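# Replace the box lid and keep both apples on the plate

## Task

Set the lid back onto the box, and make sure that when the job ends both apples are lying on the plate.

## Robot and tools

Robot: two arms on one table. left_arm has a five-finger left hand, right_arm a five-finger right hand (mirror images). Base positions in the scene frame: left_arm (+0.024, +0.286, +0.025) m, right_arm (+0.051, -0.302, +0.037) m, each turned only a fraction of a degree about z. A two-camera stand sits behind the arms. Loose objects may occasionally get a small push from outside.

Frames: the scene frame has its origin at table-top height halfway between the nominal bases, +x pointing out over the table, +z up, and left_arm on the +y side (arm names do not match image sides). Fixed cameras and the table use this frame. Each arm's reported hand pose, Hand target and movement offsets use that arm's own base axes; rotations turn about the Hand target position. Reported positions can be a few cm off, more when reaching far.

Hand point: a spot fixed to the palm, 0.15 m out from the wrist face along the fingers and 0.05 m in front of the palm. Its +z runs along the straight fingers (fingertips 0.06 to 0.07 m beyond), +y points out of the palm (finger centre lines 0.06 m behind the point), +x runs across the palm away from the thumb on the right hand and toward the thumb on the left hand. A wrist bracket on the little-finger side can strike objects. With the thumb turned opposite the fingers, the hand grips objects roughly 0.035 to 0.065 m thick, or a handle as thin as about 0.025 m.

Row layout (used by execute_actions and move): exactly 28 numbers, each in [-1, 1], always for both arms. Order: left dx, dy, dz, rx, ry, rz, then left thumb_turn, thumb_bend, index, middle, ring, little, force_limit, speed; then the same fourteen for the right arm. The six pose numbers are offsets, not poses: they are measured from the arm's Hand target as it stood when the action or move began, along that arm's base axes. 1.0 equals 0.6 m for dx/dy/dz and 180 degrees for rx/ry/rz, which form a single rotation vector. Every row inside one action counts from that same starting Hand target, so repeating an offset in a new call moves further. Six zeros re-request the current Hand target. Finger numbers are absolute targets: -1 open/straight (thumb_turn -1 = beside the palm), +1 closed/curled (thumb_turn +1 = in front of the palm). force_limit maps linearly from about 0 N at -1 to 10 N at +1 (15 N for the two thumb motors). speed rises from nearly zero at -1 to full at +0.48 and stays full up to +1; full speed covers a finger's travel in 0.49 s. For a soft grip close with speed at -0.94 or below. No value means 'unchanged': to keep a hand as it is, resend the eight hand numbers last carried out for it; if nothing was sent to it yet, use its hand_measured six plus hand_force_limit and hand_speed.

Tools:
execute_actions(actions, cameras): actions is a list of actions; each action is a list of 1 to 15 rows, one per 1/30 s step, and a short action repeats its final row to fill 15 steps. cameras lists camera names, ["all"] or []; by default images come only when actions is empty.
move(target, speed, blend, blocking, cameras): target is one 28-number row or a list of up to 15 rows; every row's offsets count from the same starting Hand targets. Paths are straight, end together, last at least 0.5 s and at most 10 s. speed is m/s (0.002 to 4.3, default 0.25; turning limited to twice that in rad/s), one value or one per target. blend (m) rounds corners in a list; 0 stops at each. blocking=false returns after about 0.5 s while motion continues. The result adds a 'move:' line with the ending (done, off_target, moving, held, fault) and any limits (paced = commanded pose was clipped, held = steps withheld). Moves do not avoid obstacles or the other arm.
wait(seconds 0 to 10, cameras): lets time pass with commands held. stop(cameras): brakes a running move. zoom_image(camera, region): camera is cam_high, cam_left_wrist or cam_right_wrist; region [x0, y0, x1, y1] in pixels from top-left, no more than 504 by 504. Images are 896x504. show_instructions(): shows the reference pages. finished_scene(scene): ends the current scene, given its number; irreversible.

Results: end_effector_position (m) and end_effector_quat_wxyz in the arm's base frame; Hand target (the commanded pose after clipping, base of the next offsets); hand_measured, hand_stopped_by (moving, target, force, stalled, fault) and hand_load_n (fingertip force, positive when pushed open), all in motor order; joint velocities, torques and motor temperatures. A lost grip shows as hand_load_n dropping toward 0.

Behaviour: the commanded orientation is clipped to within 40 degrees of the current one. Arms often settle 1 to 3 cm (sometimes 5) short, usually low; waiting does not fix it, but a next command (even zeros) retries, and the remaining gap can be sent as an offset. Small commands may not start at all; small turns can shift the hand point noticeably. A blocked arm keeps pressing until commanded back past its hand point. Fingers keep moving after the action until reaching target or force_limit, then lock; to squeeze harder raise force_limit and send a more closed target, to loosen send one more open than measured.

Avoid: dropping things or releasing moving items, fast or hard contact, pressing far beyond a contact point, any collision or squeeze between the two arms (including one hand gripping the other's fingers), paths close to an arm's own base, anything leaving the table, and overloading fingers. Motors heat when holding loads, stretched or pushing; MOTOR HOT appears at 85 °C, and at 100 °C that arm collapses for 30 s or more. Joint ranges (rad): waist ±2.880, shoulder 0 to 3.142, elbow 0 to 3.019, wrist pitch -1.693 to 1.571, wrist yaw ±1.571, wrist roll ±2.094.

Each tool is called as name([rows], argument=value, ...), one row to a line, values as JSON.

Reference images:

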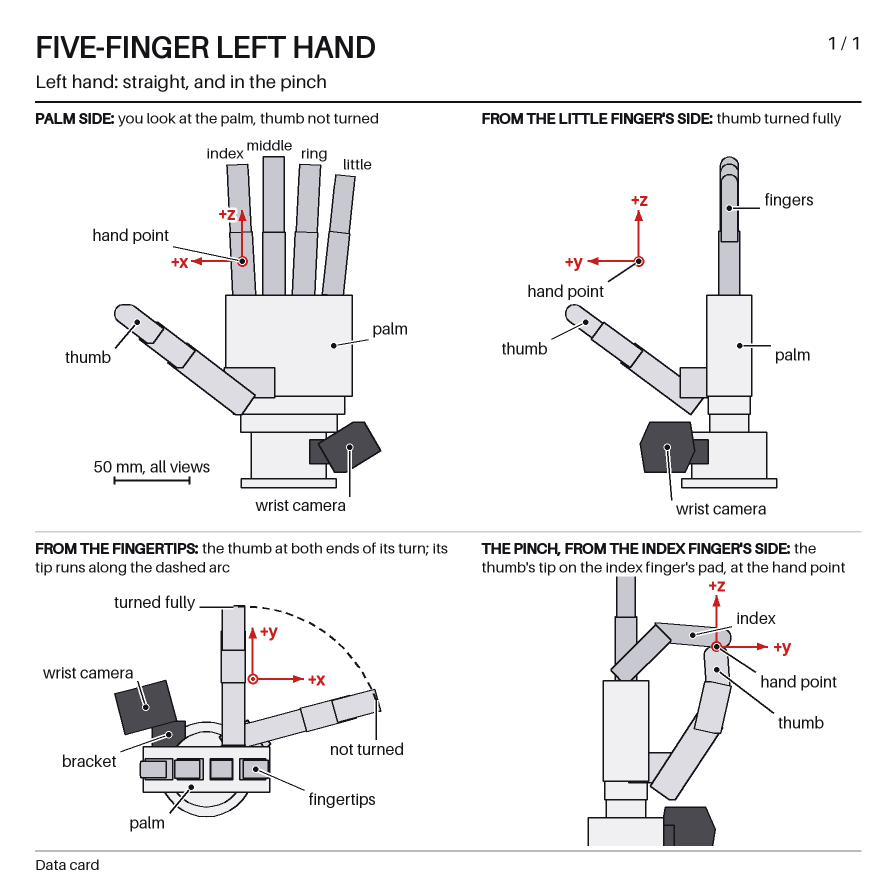

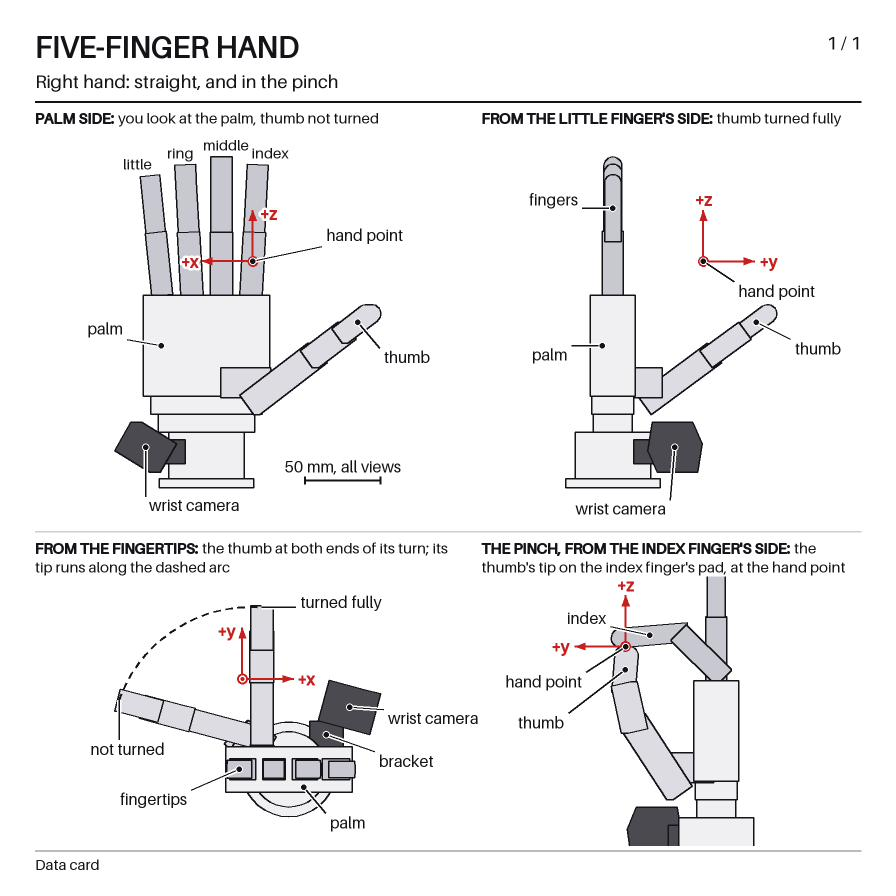

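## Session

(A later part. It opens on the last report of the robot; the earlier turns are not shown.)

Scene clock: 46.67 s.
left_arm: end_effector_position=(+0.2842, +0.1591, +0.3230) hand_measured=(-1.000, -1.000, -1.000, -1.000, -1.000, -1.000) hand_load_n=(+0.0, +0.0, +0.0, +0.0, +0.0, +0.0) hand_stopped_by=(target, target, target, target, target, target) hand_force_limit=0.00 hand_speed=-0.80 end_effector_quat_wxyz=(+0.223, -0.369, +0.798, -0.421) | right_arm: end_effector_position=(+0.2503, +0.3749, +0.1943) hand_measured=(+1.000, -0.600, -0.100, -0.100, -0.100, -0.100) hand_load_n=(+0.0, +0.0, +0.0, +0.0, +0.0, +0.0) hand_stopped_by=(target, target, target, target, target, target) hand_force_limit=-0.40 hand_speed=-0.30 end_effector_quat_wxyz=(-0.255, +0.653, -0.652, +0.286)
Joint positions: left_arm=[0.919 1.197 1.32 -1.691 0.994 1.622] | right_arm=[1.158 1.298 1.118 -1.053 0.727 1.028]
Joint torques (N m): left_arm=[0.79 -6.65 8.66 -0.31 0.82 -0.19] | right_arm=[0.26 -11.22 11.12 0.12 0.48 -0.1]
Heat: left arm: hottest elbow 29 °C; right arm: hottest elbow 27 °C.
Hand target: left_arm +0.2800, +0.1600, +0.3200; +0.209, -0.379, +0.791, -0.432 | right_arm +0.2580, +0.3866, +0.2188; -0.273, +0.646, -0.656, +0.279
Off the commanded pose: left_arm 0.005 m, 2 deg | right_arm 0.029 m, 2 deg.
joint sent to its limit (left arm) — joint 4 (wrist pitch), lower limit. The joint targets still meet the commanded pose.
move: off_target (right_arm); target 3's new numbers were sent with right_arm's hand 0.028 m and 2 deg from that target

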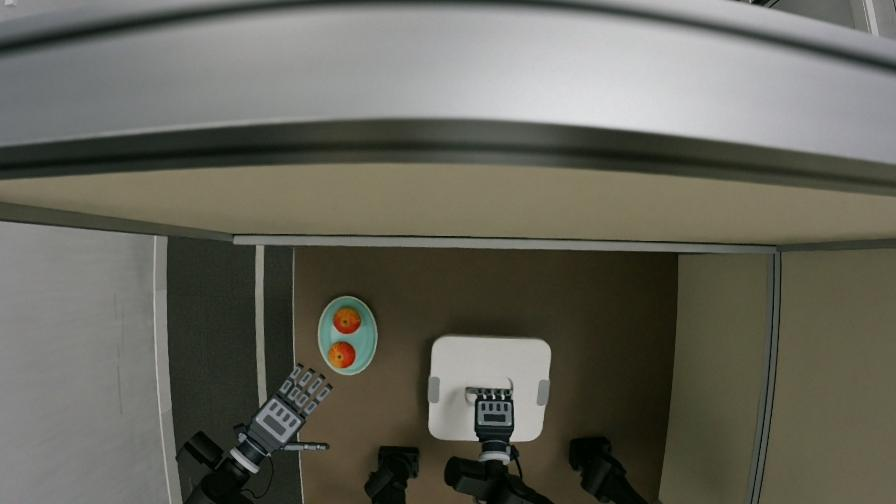

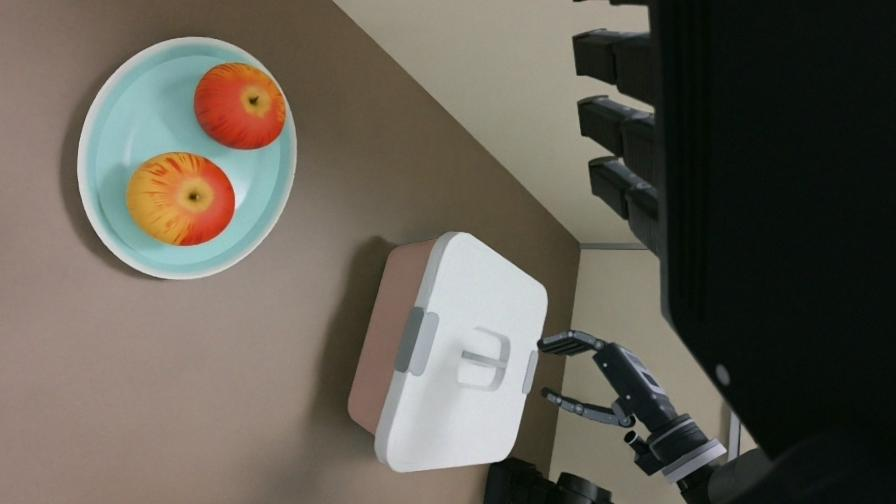

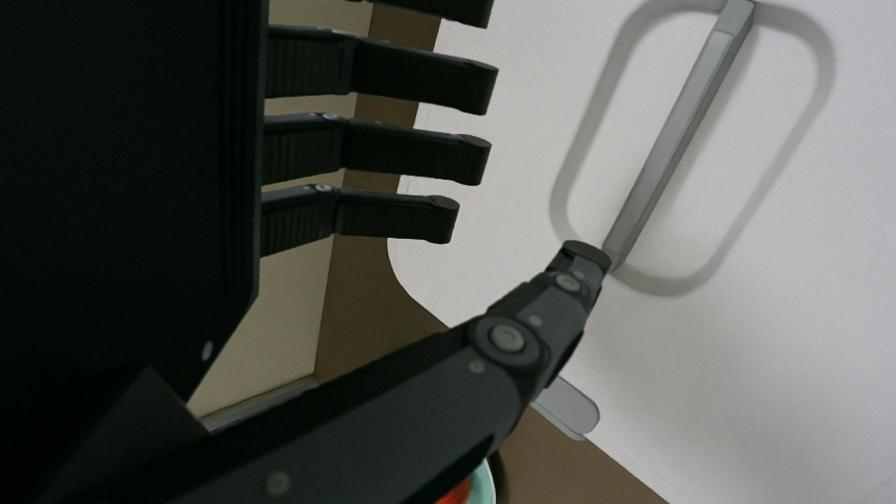

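move([
  [0,0,0,0,0,0,-1,-1,-1,-1,-1,-1,0,-0.8,0.02,-0.25,0.06,0.02,-0.03,0.06,-1,-1,-1,-1,-1,-1,-0.4,-0.2],
  [0,0,0,0,0,0,-1,-1,-1,-1,-1,-1,0,-0.8,-0.032,-0.668,-0.097,0.1004,-0.1486,0.3248,-1,-1,-1,-1,-1,-1,-0.4,-0.2],
], speed=[0.3,0.3], blend=[0.05,0], cameras=["all"])

zoom_image(camera="cam_right_wrist", region=[360, 60, 620, 460])

Scene clock: 51.60 s.
left_arm: end_effector_position=(+0.2842, +0.1591, +0.3230) hand_measured=(-1.000, -1.000, -1.000, -1.000, -1.000, -1.000) hand_load_n=(+0.0, +0.0, +0.0, +0.0, +0.0, +0.0) hand_stopped_by=(target, target, target, target, target, target) hand_force_limit=0.00 hand_speed=-0.80 end_effector_quat_wxyz=(+0.223, -0.369, +0.798, -0.421) | right_arm: end_effector_position=(+0.2296, -0.0054, +0.1524) hand_measured=(-1.000, -1.000, -1.000, -1.000, -1.000, -1.000) hand_load_n=(+0.0, +0.0, +0.0, +0.0, -0.5, +0.0) hand_stopped_by=(target, target, target, target, target, target) hand_force_limit=-0.40 hand_speed=-0.20 end_effector_quat_wxyz=(-0.574, +0.762, -0.263, +0.143)
Joint positions: left_arm=[0.919 1.197 1.32 -1.691 0.994 1.622] | right_arm=[-0.777 1.173 0.688 -1.649 -1.208 -2.078]
Joint torques (N m): left_arm=[0.85 -6.59 8.66 -0.32 0.82 -0.19] | right_arm=[1.85 -4.07 8.76 -1.16 -0.54 -0.11]
Heat: left arm: hottest elbow 29 °C; right arm: hottest elbow 27 °C.
Hand target: left_arm +0.2800, +0.1600, +0.3200; +0.209, -0.379, +0.791, -0.432 | right_arm +0.2389, -0.0141, +0.1607; -0.603, +0.753, -0.218, +0.146
Off the commanded pose: left_arm 0.005 m, 2 deg | right_arm 0.015 m, 6 deg.
joint sent to its limit (left arm) — joint 4 (wrist pitch), lower limit. The joint targets still meet the commanded pose.
joint sent to its limit (right arm) — joint 6 (wrist roll), lower limit. The joint targets are off in orientation, not in position.
move: off_target (right_arm)

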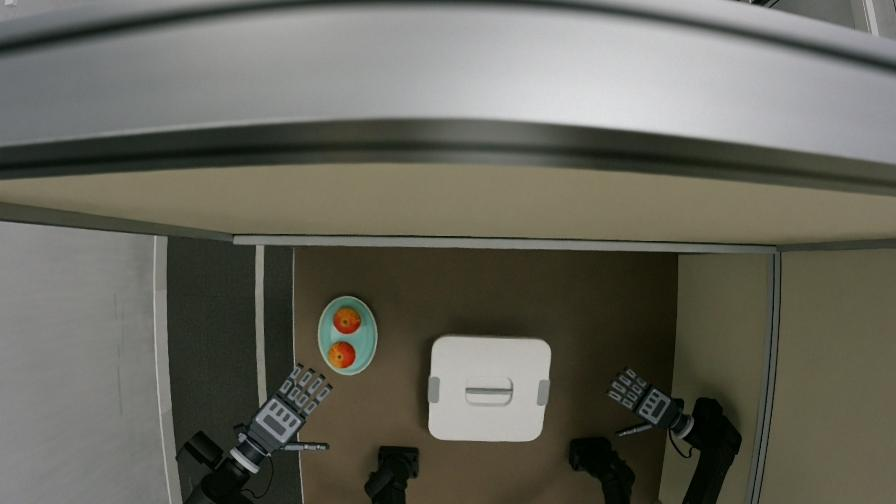

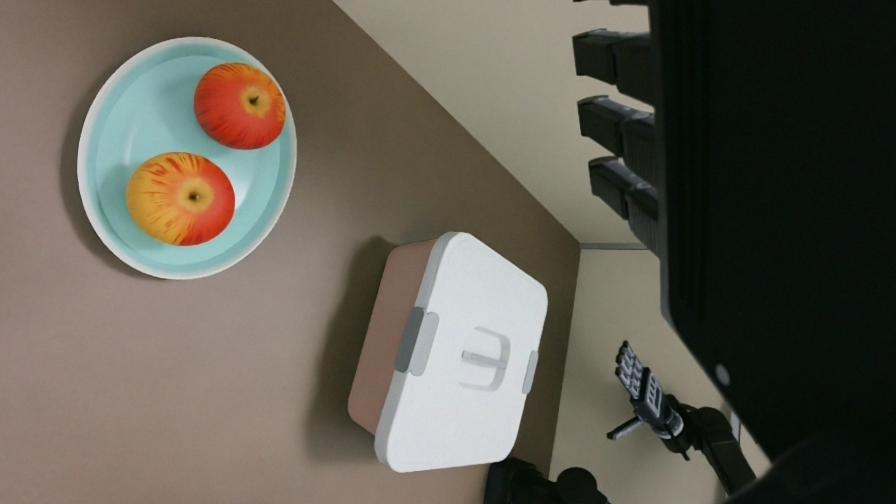

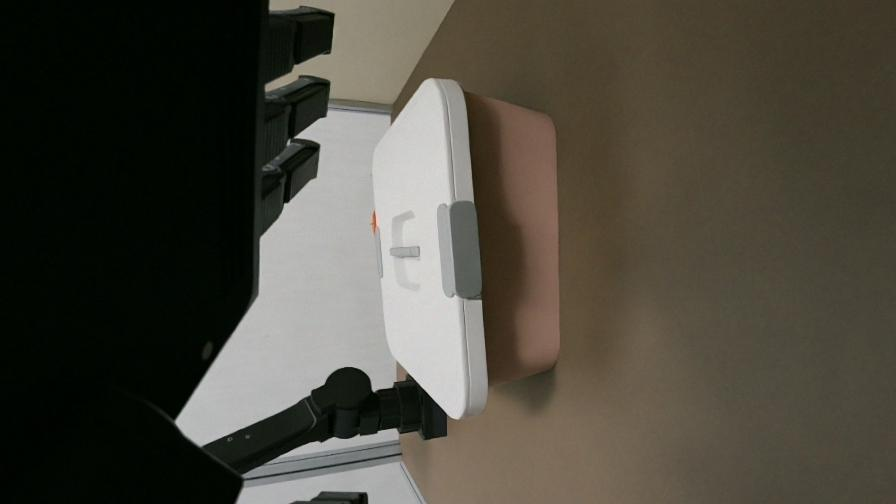

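Scaled by 1.260.

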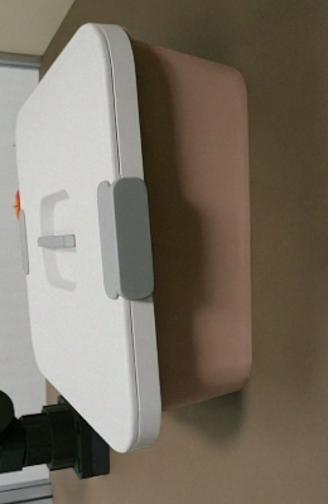

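execute_actions(actions=[], cameras=["all"])

Scene clock: 54.67 s.
left_arm: end_effector_position=(+0.2842, +0.1591, +0.3230) hand_measured=(-1.000, -1.000, -1.000, -1.000, -1.000, -1.000) hand_load_n=(+0.0, +0.0, +0.0, +0.0, +0.0, +0.0) hand_stopped_by=(target, target, target, target, target, target) hand_force_limit=0.00 hand_speed=-0.80 end_effector_quat_wxyz=(+0.223, -0.369, +0.798, -0.421) | right_arm: end_effector_position=(+0.2297, -0.0055, +0.1524) hand_measured=(-1.000, -1.000, -1.000, -1.000, -1.000, -1.000) hand_load_n=(+0.0, +0.0, +0.0, -0.5, +0.0, +0.0) hand_stopped_by=(target, target, target, target, target, target) hand_force_limit=-0.40 hand_speed=-0.20 end_effector_quat_wxyz=(-0.574, +0.762, -0.262, +0.144)
Joint positions: left_arm=[0.919 1.197 1.32 -1.691 0.994 1.622] | right_arm=[-0.777 1.173 0.688 -1.649 -1.208 -2.078]
Joint velocities: within noise
Joint torques (N m): left_arm=[0.79 -6.59 8.66 -0.32 0.82 -0.19] | right_arm=[1.32 -3.72 8.77 -1.09 -0.54 -0.1]
Motor temperatures (°C): left_arm=[22 21 29 22 21 23] | right_arm=[24 23 28 22 20 22]
Heat: left arm: hottest elbow 29 °C; right arm: hottest elbow 28 °C.
Hand target: left_arm +0.2800, +0.1600, +0.3200; +0.209, -0.379, +0.791, -0.432 | right_arm +0.2389, -0.0141, +0.1607; -0.603, +0.753, -0.218, +0.146
Off the commanded pose: left_arm 0.005 m, 2 deg | right_arm 0.015 m, 6 deg.

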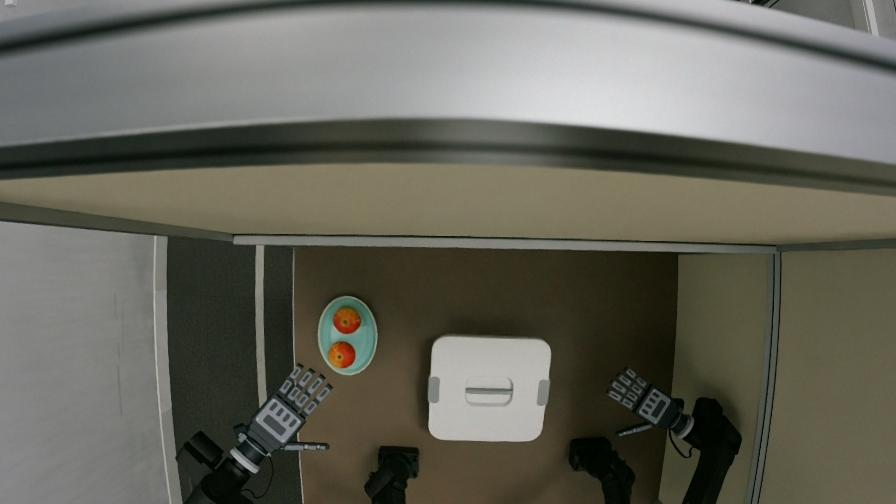

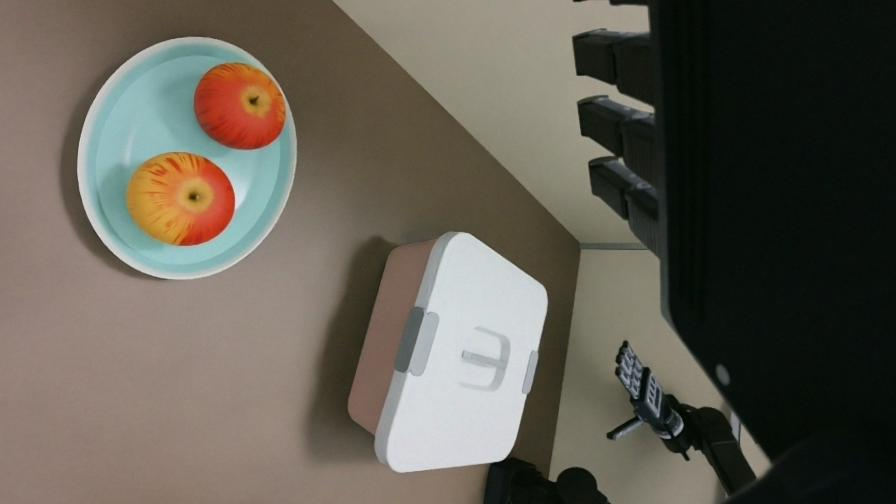

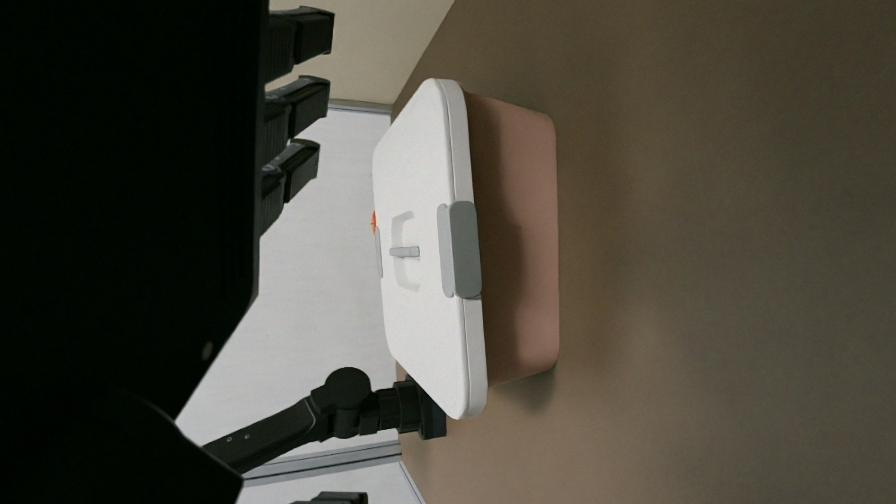

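zoom_image(camera="cam_right_wrist", region=[340, 60, 620, 440])

zoom_image(camera="cam_left_wrist", region=[320, 220, 580, 480])

Scaled by 1.326.

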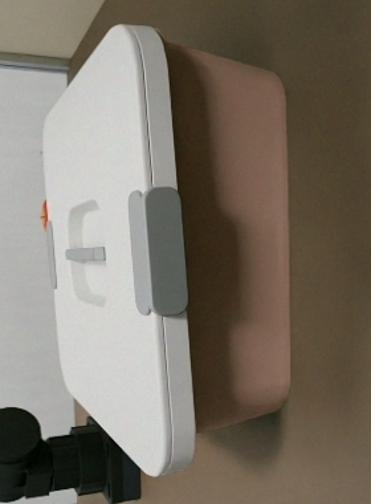

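Scaled by 1.938.

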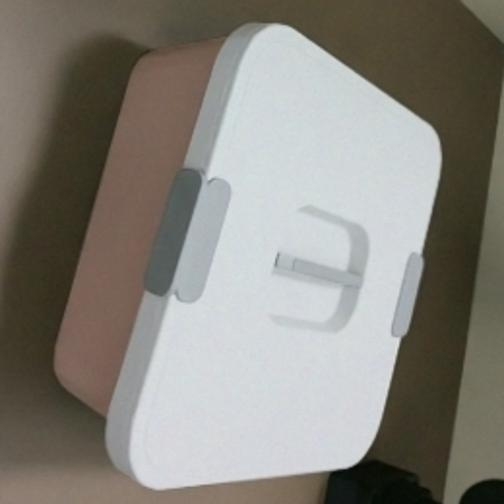

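zoom_image(camera="cam_high", region=[410, 320, 570, 460])

Scaled by 3.150.

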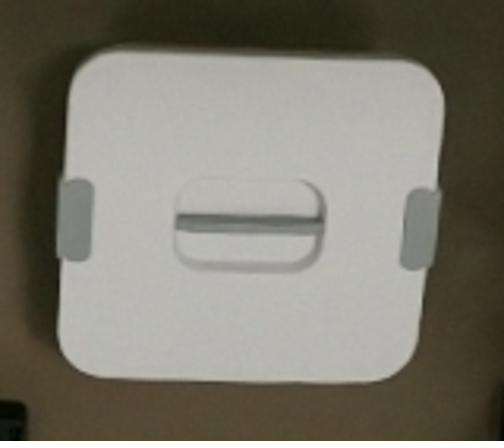

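move([
  [0,0,0,0,0,0,-1,-1,-1,-1,-1,-1,0,-0.8,0,0.1068,0.1822,-0.05,0.074,-0.162,1,-0.6,0,0,0,0,-0.4,-0.3],
  [0,0,0,0,0,0,-1,-1,-1,-1,-1,-1,0,-0.8,0.031,0.6434,0.0988,-0.1004,0.1485,-0.3245,1,-0.6,0,0,0,0,-0.4,-0.3],
  [0,0,0,0,0,0,-1,-1,-1,-1,-1,-1,0,-0.8,0.031,0.6434,-0.0178,-0.1004,0.1485,-0.3245,1,-0.6,0,0,0,0,-0.4,-0.3],
], speed=[0.25,0.3,0.15], blend=[0.05,0.02,0], cameras=["cam_high","cam_right_wrist"])

Scene clock: 59.73 s.
left_arm: end_effector_position=(+0.2842, +0.1591, +0.3230) hand_measured=(-1.000, -1.000, -1.000, -1.000, -1.000, -1.000) hand_load_n=(+0.0, +0.0, +0.0, +0.0, +0.0, +0.0) hand_stopped_by=(target, target, target, target, target, target) hand_force_limit=0.00 hand_speed=-0.80 end_effector_quat_wxyz=(+0.223, -0.369, +0.798, -0.421) | right_arm: end_effector_position=(+0.2543, +0.3576, +0.1395) hand_measured=(+1.000, -0.600, +0.000, +0.000, +0.000, +0.000) hand_load_n=(+0.0, +0.0, +0.0, +0.0, +0.0, +0.0) hand_stopped_by=(target, target, target, target, target, target) hand_force_limit=-0.40 hand_speed=-0.30 end_effector_quat_wxyz=(-0.265, +0.650, -0.654, +0.283)
Joint positions: left_arm=[0.919 1.197 1.32 -1.691 0.994 1.622] | right_arm=[1.129 1.281 0.947 -0.854 0.716 0.991]
Joint torques (N m): left_arm=[0.79 -6.53 8.66 -0.32 0.82 -0.19] | right_arm=[1.26 -8.64 10.02 0.24 0.65 0.06]
Heat: left arm: hottest elbow 29 °C; right arm: hottest elbow 29 °C.
Hand target: left_arm +0.2800, +0.1600, +0.3200; +0.209, -0.379, +0.791, -0.432 | right_arm +0.2576, +0.3719, +0.1500; -0.273, +0.646, -0.656, +0.279
Off the commanded pose: left_arm 0.005 m, 2 deg | right_arm 0.018 m, 1 deg.
joint sent to its limit (left arm) — joint 4 (wrist pitch), lower limit. The joint targets still meet the commanded pose.
move: off_target (right_arm)
Images, in order (width x height): cam_high 896x504, cam_right_wrist 896x504.

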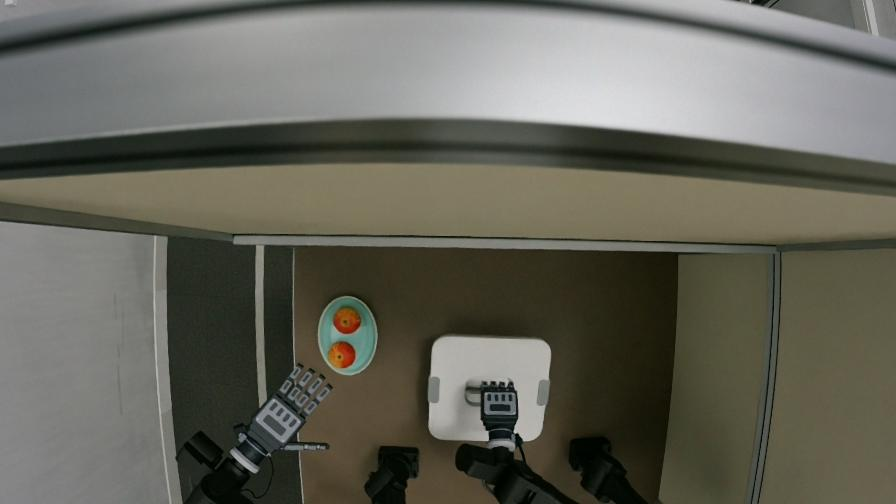

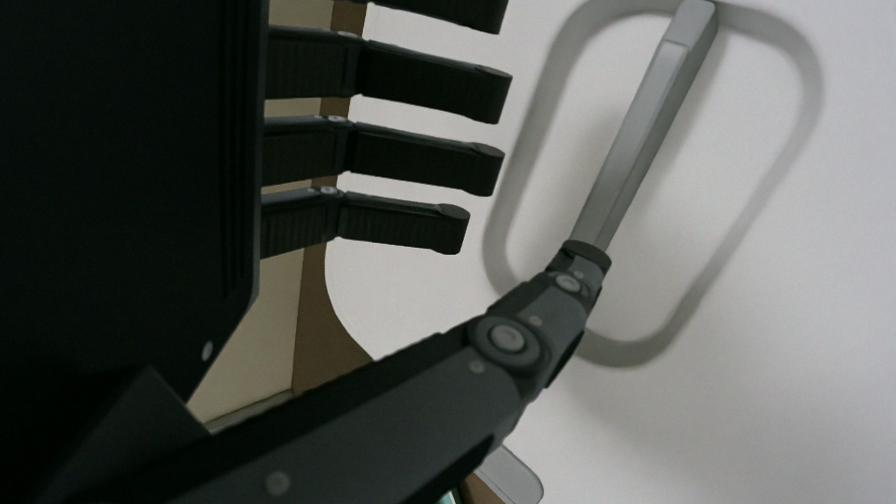

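move(target=[0,0,0,0,0,0,-1,-1,-1,-1,-1,-1,0,-0.8,-0.0018,0.0118,-0.073,0,0,0,1,-0.6,0,0,0,0,-0.4,-0.3], speed=0.1, cameras=["cam_high","cam_right_wrist"])

Scene clock: 61.20 s.
left_arm: end_effector_position=(+0.2842, +0.1591, +0.3230) hand_measured=(-1.000, -1.000, -1.000, -1.000, -1.000, -1.000) hand_load_n=(-0.5, +0.0, +0.0, +0.0, +0.0, +0.0) hand_stopped_by=(target, target, target, target, target, target) hand_force_limit=0.00 hand_speed=-0.80 end_effector_quat_wxyz=(+0.223, -0.369, +0.798, -0.421) | right_arm: end_effector_position=(+0.2597, +0.3776, +0.1179) hand_measured=(+1.000, -0.600, +0.000, +0.000, +0.000, +0.000) hand_load_n=(+0.0, +0.0, +0.0, +0.0, +0.0, +0.0) hand_stopped_by=(target, target, target, target, target, target) hand_force_limit=-0.40 hand_speed=-0.30 end_effector_quat_wxyz=(-0.277, +0.644, -0.657, +0.278)
Joint positions: left_arm=[0.919 1.197 1.32 -1.691 0.994 1.622] | right_arm=[1.139 1.344 0.937 -0.76 0.72 1.005]
Joint torques (N m): left_arm=[0.85 -6.59 8.68 -0.31 0.82 -0.19] | right_arm=[1.55 -9.11 6.23 1.14 0.62 0.07]
Heat: left arm: hottest elbow 29 °C; right arm: hottest elbow 29 °C.
Hand target: left_arm +0.2800, +0.1600, +0.3200; +0.209, -0.379, +0.791, -0.432 | right_arm +0.2564, +0.3792, +0.1063; -0.273, +0.646, -0.656, +0.279
Off the commanded pose: left_arm 0.005 m, 2 deg | right_arm 0.012 m, 1 deg.
joint sent to its limit (left arm) — joint 4 (wrist pitch), lower limit. The joint targets still meet the commanded pose.
move: off_target (right_arm)
Images, in order (width x height): cam_high 896x504, cam_right_wrist 896x504.

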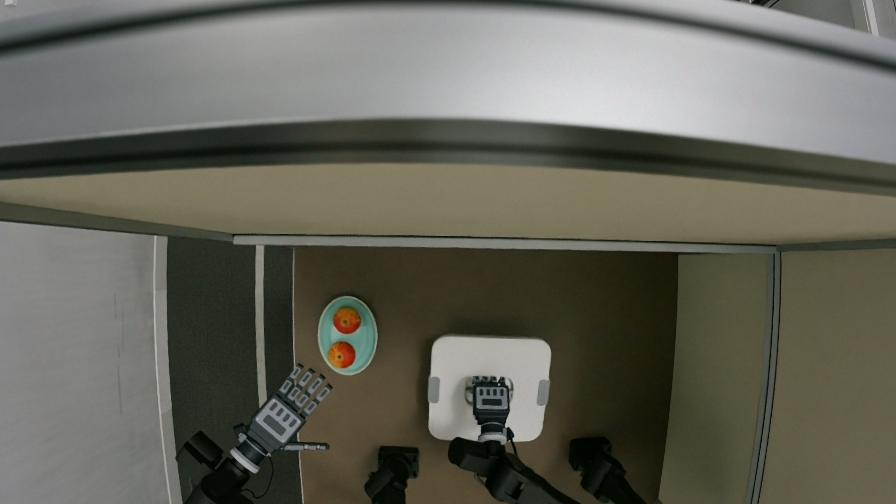

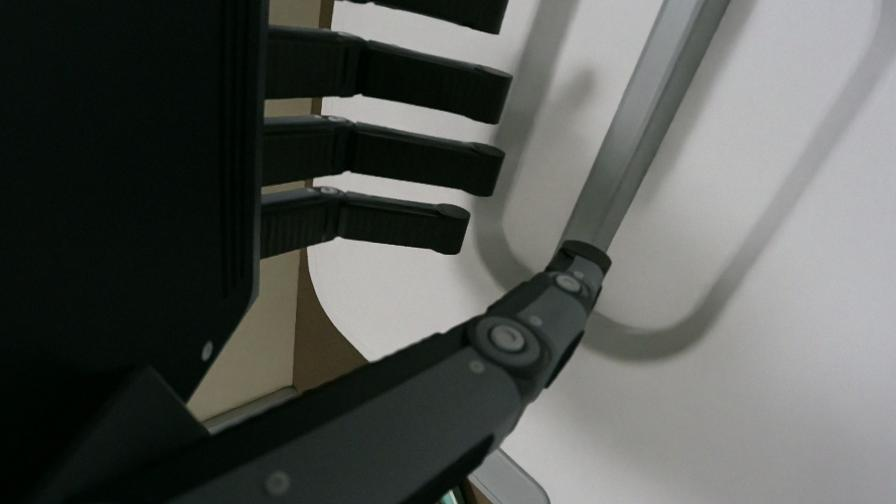

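move([
  [0,0,0,0,0,0,-1,-1,-1,-1,-1,-1,0,-0.8,-0.003,-0.004,-0.038,0,0,0,1,-0.6,0,0,0,0,-0.4,-0.3],
  [0,0,0,0,0,0,-1,-1,-1,-1,-1,-1,0,-0.8,-0.003,-0.004,-0.038,0,0,0,1,-0.5,0.16,0.12,0.14,0.2,-0.4,-0.3],
], speed=0.06, cameras=["cam_right_wrist"])

Scene clock: 63.23 s.
left_arm: end_effector_position=(+0.2842, +0.1591, +0.3230) hand_measured=(-1.000, -1.000, -1.000, -1.000, -1.000, -1.000) hand_load_n=(+0.0, +0.0, +0.0, +0.5, +0.0, +0.0) hand_stopped_by=(target, target, target, target, target, target) hand_force_limit=0.00 hand_speed=-0.80 end_effector_quat_wxyz=(+0.223, -0.369, +0.798, -0.421) | right_arm: end_effector_position=(+0.2584, +0.3759, +0.0955) hand_measured=(+1.000, -0.500, +0.160, +0.120, +0.140, +0.200) hand_load_n=(+0.0, +0.0, +0.0, +0.0, +0.5, +0.0) hand_stopped_by=(target, target, target, target, target, target) hand_force_limit=-0.40 hand_speed=-0.30 end_effector_quat_wxyz=(-0.278, +0.644, -0.657, +0.278)
Joint positions: left_arm=[0.919 1.197 1.32 -1.691 0.994 1.622] | right_arm=[1.141 1.366 0.893 -0.694 0.721 1.007]
Joint torques (N m): left_arm=[0.79 -6.59 8.66 -0.32 0.82 -0.19] | right_arm=[1.32 -9.29 6.05 1.1 0.61 0.05]
Heat: left arm: hottest elbow 29 °C; right arm: hottest elbow 28 °C.
Hand target: left_arm +0.2800, +0.1600, +0.3200; +0.209, -0.379, +0.791, -0.432 | right_arm +0.2546, +0.3767, +0.0834; -0.273, +0.646, -0.656, +0.279
Off the commanded pose: left_arm 0.005 m, 2 deg | right_arm 0.013 m, 1 deg.
joint sent to its limit (left arm) — joint 4 (wrist pitch), lower limit. The joint targets still meet the commanded pose.
move: off_target (right_arm); target 2's new numbers were sent with right_arm's hand 0.013 m and 1 deg from that target
Images, in order (width x height): cam_right_wrist 896x504.

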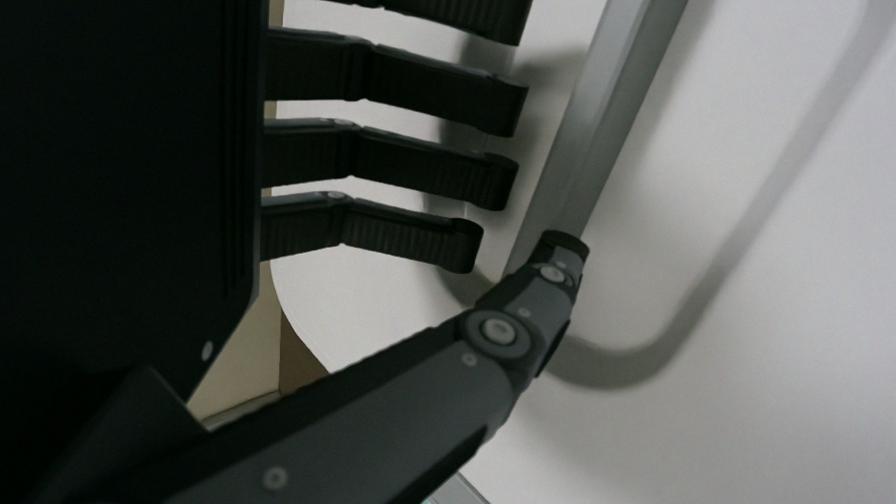

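move(target=[0,0,0,0,0,0,-1,-1,-1,-1,-1,-1,0,-0.8,-0.001,-0.001,-0.0225,0,0,0,1,-0.5,0.16,0.12,0.14,0.2,-0.4,-0.3], speed=0.04, cameras=["cam_right_wrist"])

Scene clock: 64.40 s.
left_arm: end_effector_position=(+0.2842, +0.1591, +0.3230) hand_measured=(-1.000, -1.000, -1.000, -1.000, -1.000, -1.000) hand_load_n=(+0.0, +0.0, +0.0, +0.0, +0.0, +0.0) hand_stopped_by=(target, target, target, target, target, target) hand_force_limit=0.00 hand_speed=-0.80 end_effector_quat_wxyz=(+0.223, -0.369, +0.798, -0.421) | right_arm: end_effector_position=(+0.2581, +0.3760, +0.0852) hand_measured=(+1.000, -0.500, +0.160, +0.120, +0.140, +0.200) hand_load_n=(+0.0, +0.0, +0.0, -2.0, +0.0, +0.0) hand_stopped_by=(target, target, target, target, target, target) hand_force_limit=-0.40 hand_speed=-0.30 end_effector_quat_wxyz=(-0.280, +0.643, -0.657, +0.278)
Joint positions: left_arm=[0.919 1.197 1.32 -1.691 0.994 1.622] | right_arm=[1.142 1.378 0.873 -0.659 0.724 1.008]
Joint torques (N m): left_arm=[0.79 -6.65 8.66 -0.31 0.82 -0.19] | right_arm=[1.67 -9.17 5.67 1.25 0.54 0.06]
Heat: left arm: hottest elbow 29 °C; right arm: hottest elbow 28 °C.
Hand target: left_arm +0.2800, +0.1600, +0.3200; +0.209, -0.379, +0.791, -0.432 | right_arm +0.2540, +0.3760, +0.0699; -0.273, +0.646, -0.656, +0.279
Off the commanded pose: left_arm 0.005 m, 2 deg | right_arm 0.016 m, 1 deg.
joint sent to its limit (left arm) — joint 4 (wrist pitch), lower limit. The joint targets still meet the commanded pose.
move: off_target (right_arm)
Images, in order (width x height): cam_right_wrist 896x504.

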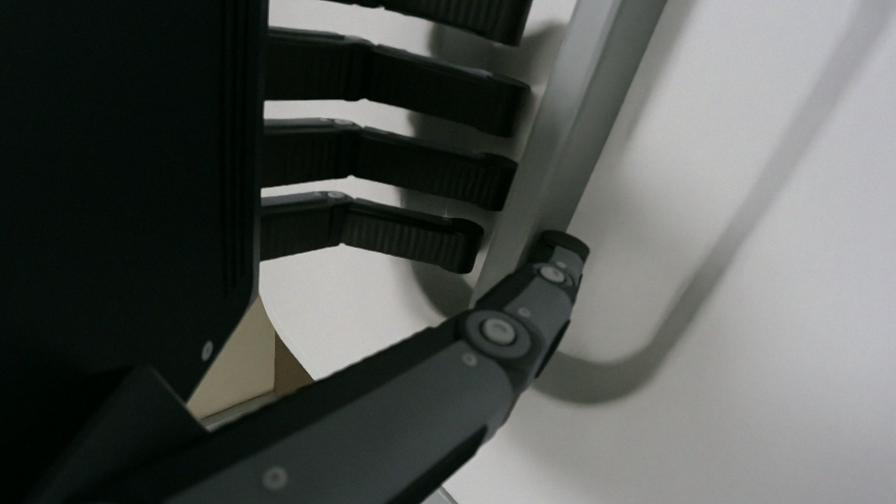

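execute_actions([
  [[0,0,0,0,0,0,-1,-1,-1,-1,-1,-1,0,-0.8,0,0,-0.006,0,0,0,1,-0.2,0.5,0.5,0.5,0.5,-0.5,-0.9]],
  [[0,0,0,0,0,0,-1,-1,-1,-1,-1,-1,0,-0.8,0,0,0,0,0,0,1,-0.2,0.5,0.5,0.5,0.5,-0.5,-0.9]],
  [[0,0,0,0,0,0,-1,-1,-1,-1,-1,-1,0,-0.8,0,0,0,0,0,0,1,-0.2,0.5,0.5,0.5,0.5,-0.5,-0.9]],
  [[0,0,0,0,0,0,-1,-1,-1,-1,-1,-1,0,-0.8,0,0,0,0,0,0,1,-0.1,0.6,0.6,0.6,0.6,0.1,-0.9]],
  [[0,0,0,0,0,0,-1,-1,-1,-1,-1,-1,0,-0.8,0,0,0,0,0,0,1,-0.1,0.6,0.6,0.6,0.6,0.1,-0.9]],
], cameras=["cam_high","cam_left_wrist","cam_right_wrist"])

Scene clock: 67.47 s.
left_arm: end_effector_position=(+0.2842, +0.1591, +0.3230) hand_measured=(-1.000, -1.000, -1.000, -1.000, -1.000, -1.000) hand_load_n=(+0.0, +0.0, +0.0, +0.0, +0.0, +0.0) hand_stopped_by=(target, target, target, target, target, target) hand_force_limit=0.00 hand_speed=-0.80 end_effector_quat_wxyz=(+0.223, -0.369, +0.798, -0.421) | right_arm: end_effector_position=(+0.2573, +0.3773, +0.0807) hand_measured=(+1.000, -0.434, +0.322, +0.246, +0.340, +0.600) hand_load_n=(+0.5, +9.5, +6.0, +3.5, +6.0, +0.0) hand_stopped_by=(target, force, force, force, force, target) hand_force_limit=0.10 hand_speed=-0.90 end_effector_quat_wxyz=(-0.281, +0.643, -0.656, +0.277)
Joint positions: left_arm=[0.919 1.197 1.32 -1.691 0.994 1.622] | right_arm=[1.145 1.386 0.866 -0.643 0.723 1.009]
Joint torques (N m): left_arm=[0.85 -6.59 8.66 -0.31 0.82 -0.19] | right_arm=[1.32 -9.41 5.75 1.09 0.54 0.04]
Heat: left arm: hottest elbow 30 °C; right arm: hottest elbow 28 °C.
Hand target: left_arm +0.2800, +0.1600, +0.3200; +0.209, -0.379, +0.791, -0.432 | right_arm +0.2541, +0.3760, +0.0664; -0.273, +0.646, -0.656, +0.279
Off the commanded pose: left_arm 0.005 m, 2 deg | right_arm 0.015 m, 1 deg.
joint sent to its limit (left arm) — joint 4 (wrist pitch), lower limit. The joint targets still meet the commanded pose.

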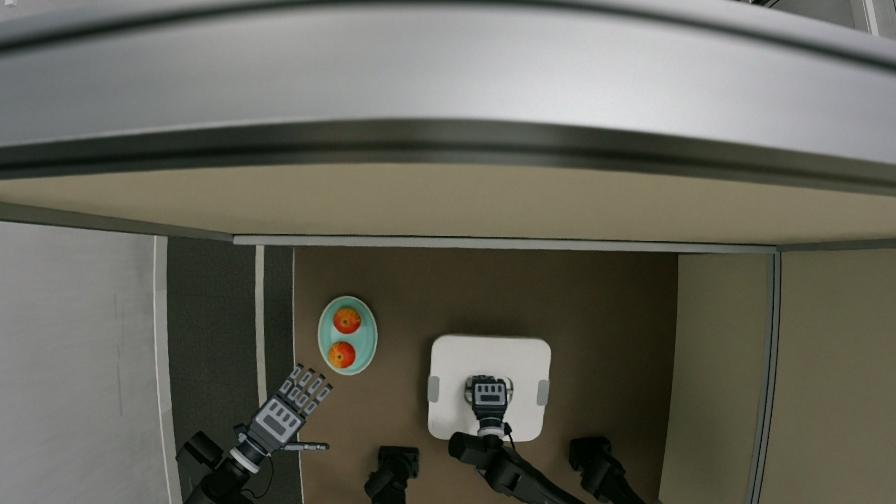

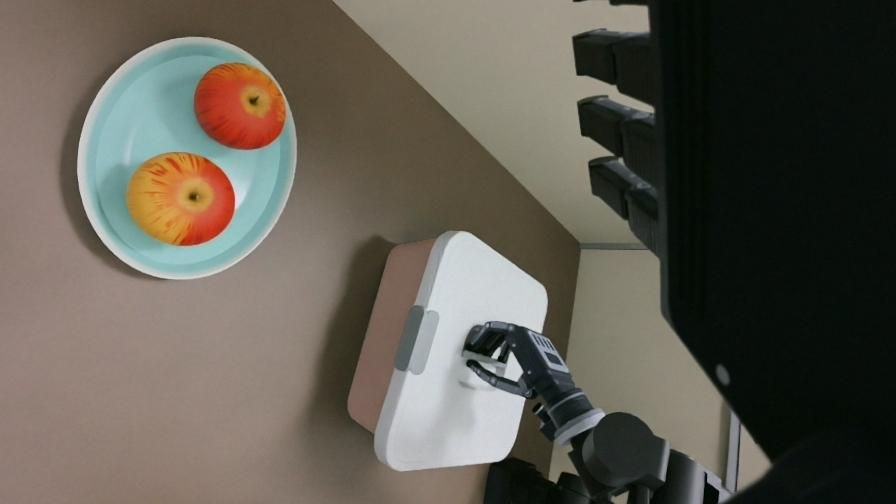

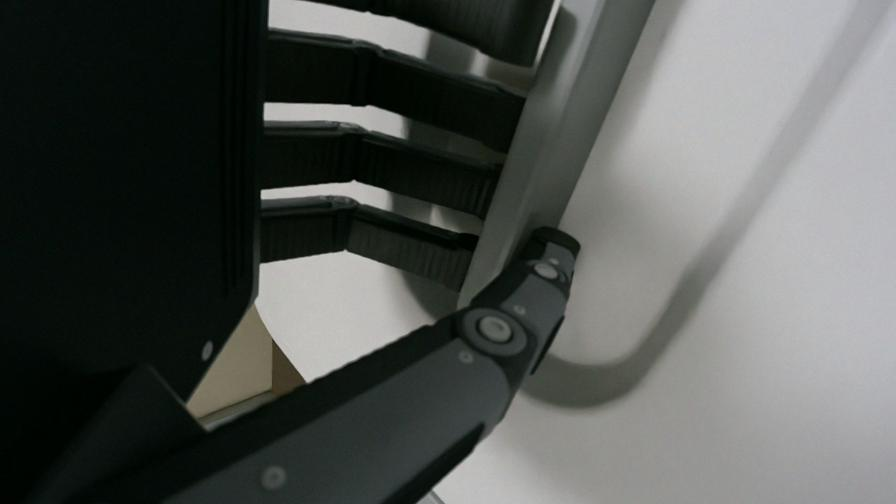

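move(target=[0,0,0,0,0,0,-1,-1,-1,-1,-1,-1,0,-0.8,0.0187,0.03,0.147,0,0.025,0,1,-0.1,0.6,0.6,0.6,0.6,0.1,-0.9], speed=0.08, cameras=["cam_high","cam_left_wrist"])

Scene clock: 69.73 s.
left_arm: end_effector_position=(+0.2842, +0.1591, +0.3230) hand_measured=(-1.000, -1.000, -1.000, -1.000, -1.000, -1.000) hand_load_n=(+0.0, +0.0, +0.0, +0.0, -0.5, +0.0) hand_stopped_by=(target, target, target, target, target, target) hand_force_limit=0.00 hand_speed=-0.80 end_effector_quat_wxyz=(+0.223, -0.369, +0.798, -0.421) | right_arm: end_effector_position=(+0.2519, +0.3767, +0.1211) hand_measured=(+1.000, -0.434, +0.322, +0.246, +0.340, +0.600) hand_load_n=(+1.0, +11.0, +3.0, +3.5, +2.5, +0.0) hand_stopped_by=(target, force, force, force, force, target) hand_force_limit=0.10 hand_speed=-0.90 end_effector_quat_wxyz=(-0.219, +0.668, -0.661, +0.262)
Joint positions: left_arm=[0.919 1.197 1.32 -1.691 0.994 1.622] | right_arm=[1.121 1.386 1.027 -0.92 0.643 1.014]
Joint torques (N m): left_arm=[0.79 -6.53 8.65 -0.32 0.82 -0.19] | right_arm=[-0.09 -13.1 11.37 0.1 0.53 -0.12]
Heat: left arm: hottest elbow 30 °C; right arm: hottest elbow 28 °C.
Hand target: left_arm +0.2800, +0.1600, +0.3200; +0.209, -0.379, +0.791, -0.432 | right_arm +0.2652, +0.3941, +0.1546; -0.247, +0.657, -0.666, +0.253
Off the commanded pose: left_arm 0.005 m, 2 deg | right_arm 0.040 m, 4 deg.
joint sent to its limit (left arm) — joint 4 (wrist pitch), lower limit. The joint targets still meet the commanded pose.
move: off_target (right_arm)
Images, in order (width x height): cam_high 896x504, cam_left_wrist 896x504.

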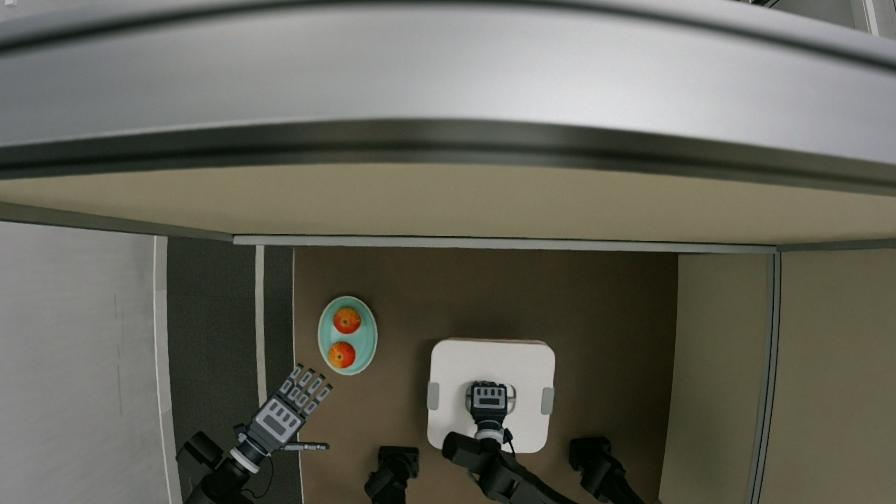

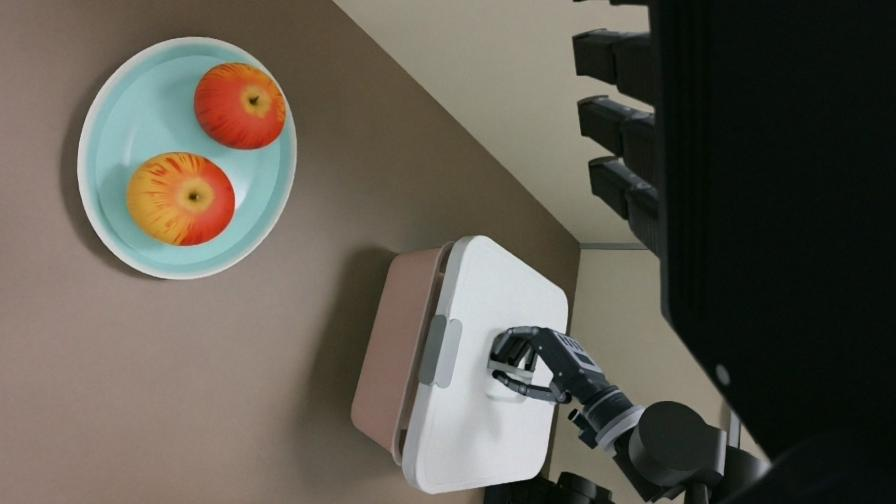

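zoom_image(camera="cam_left_wrist", region=[330, 215, 630, 505])

zoom_image(camera="cam_high", region=[410, 320, 570, 460])

Invalid region (330, 215, 630, 505): it reaches outside that camera's 896x504 image.

Scaled by 3.150.

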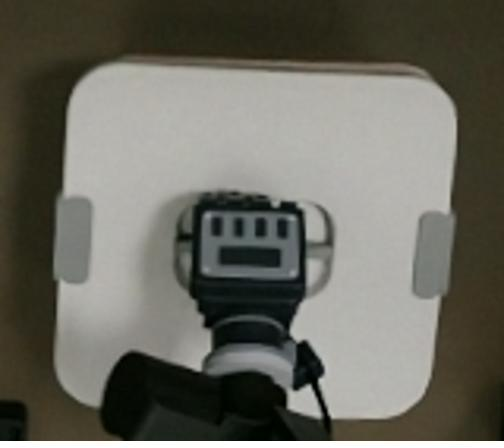

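zoom_image(camera="cam_left_wrist", region=[330, 215, 630, 504])

Scaled by 1.680.

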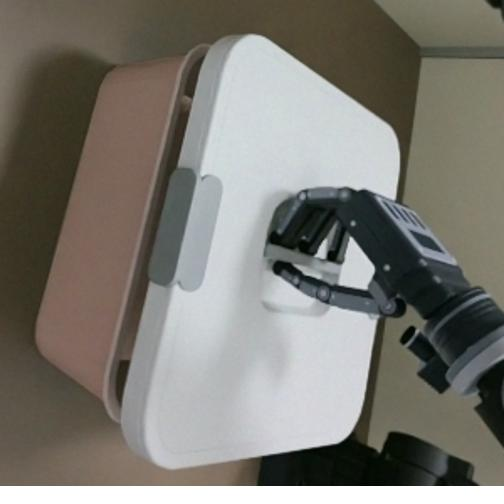

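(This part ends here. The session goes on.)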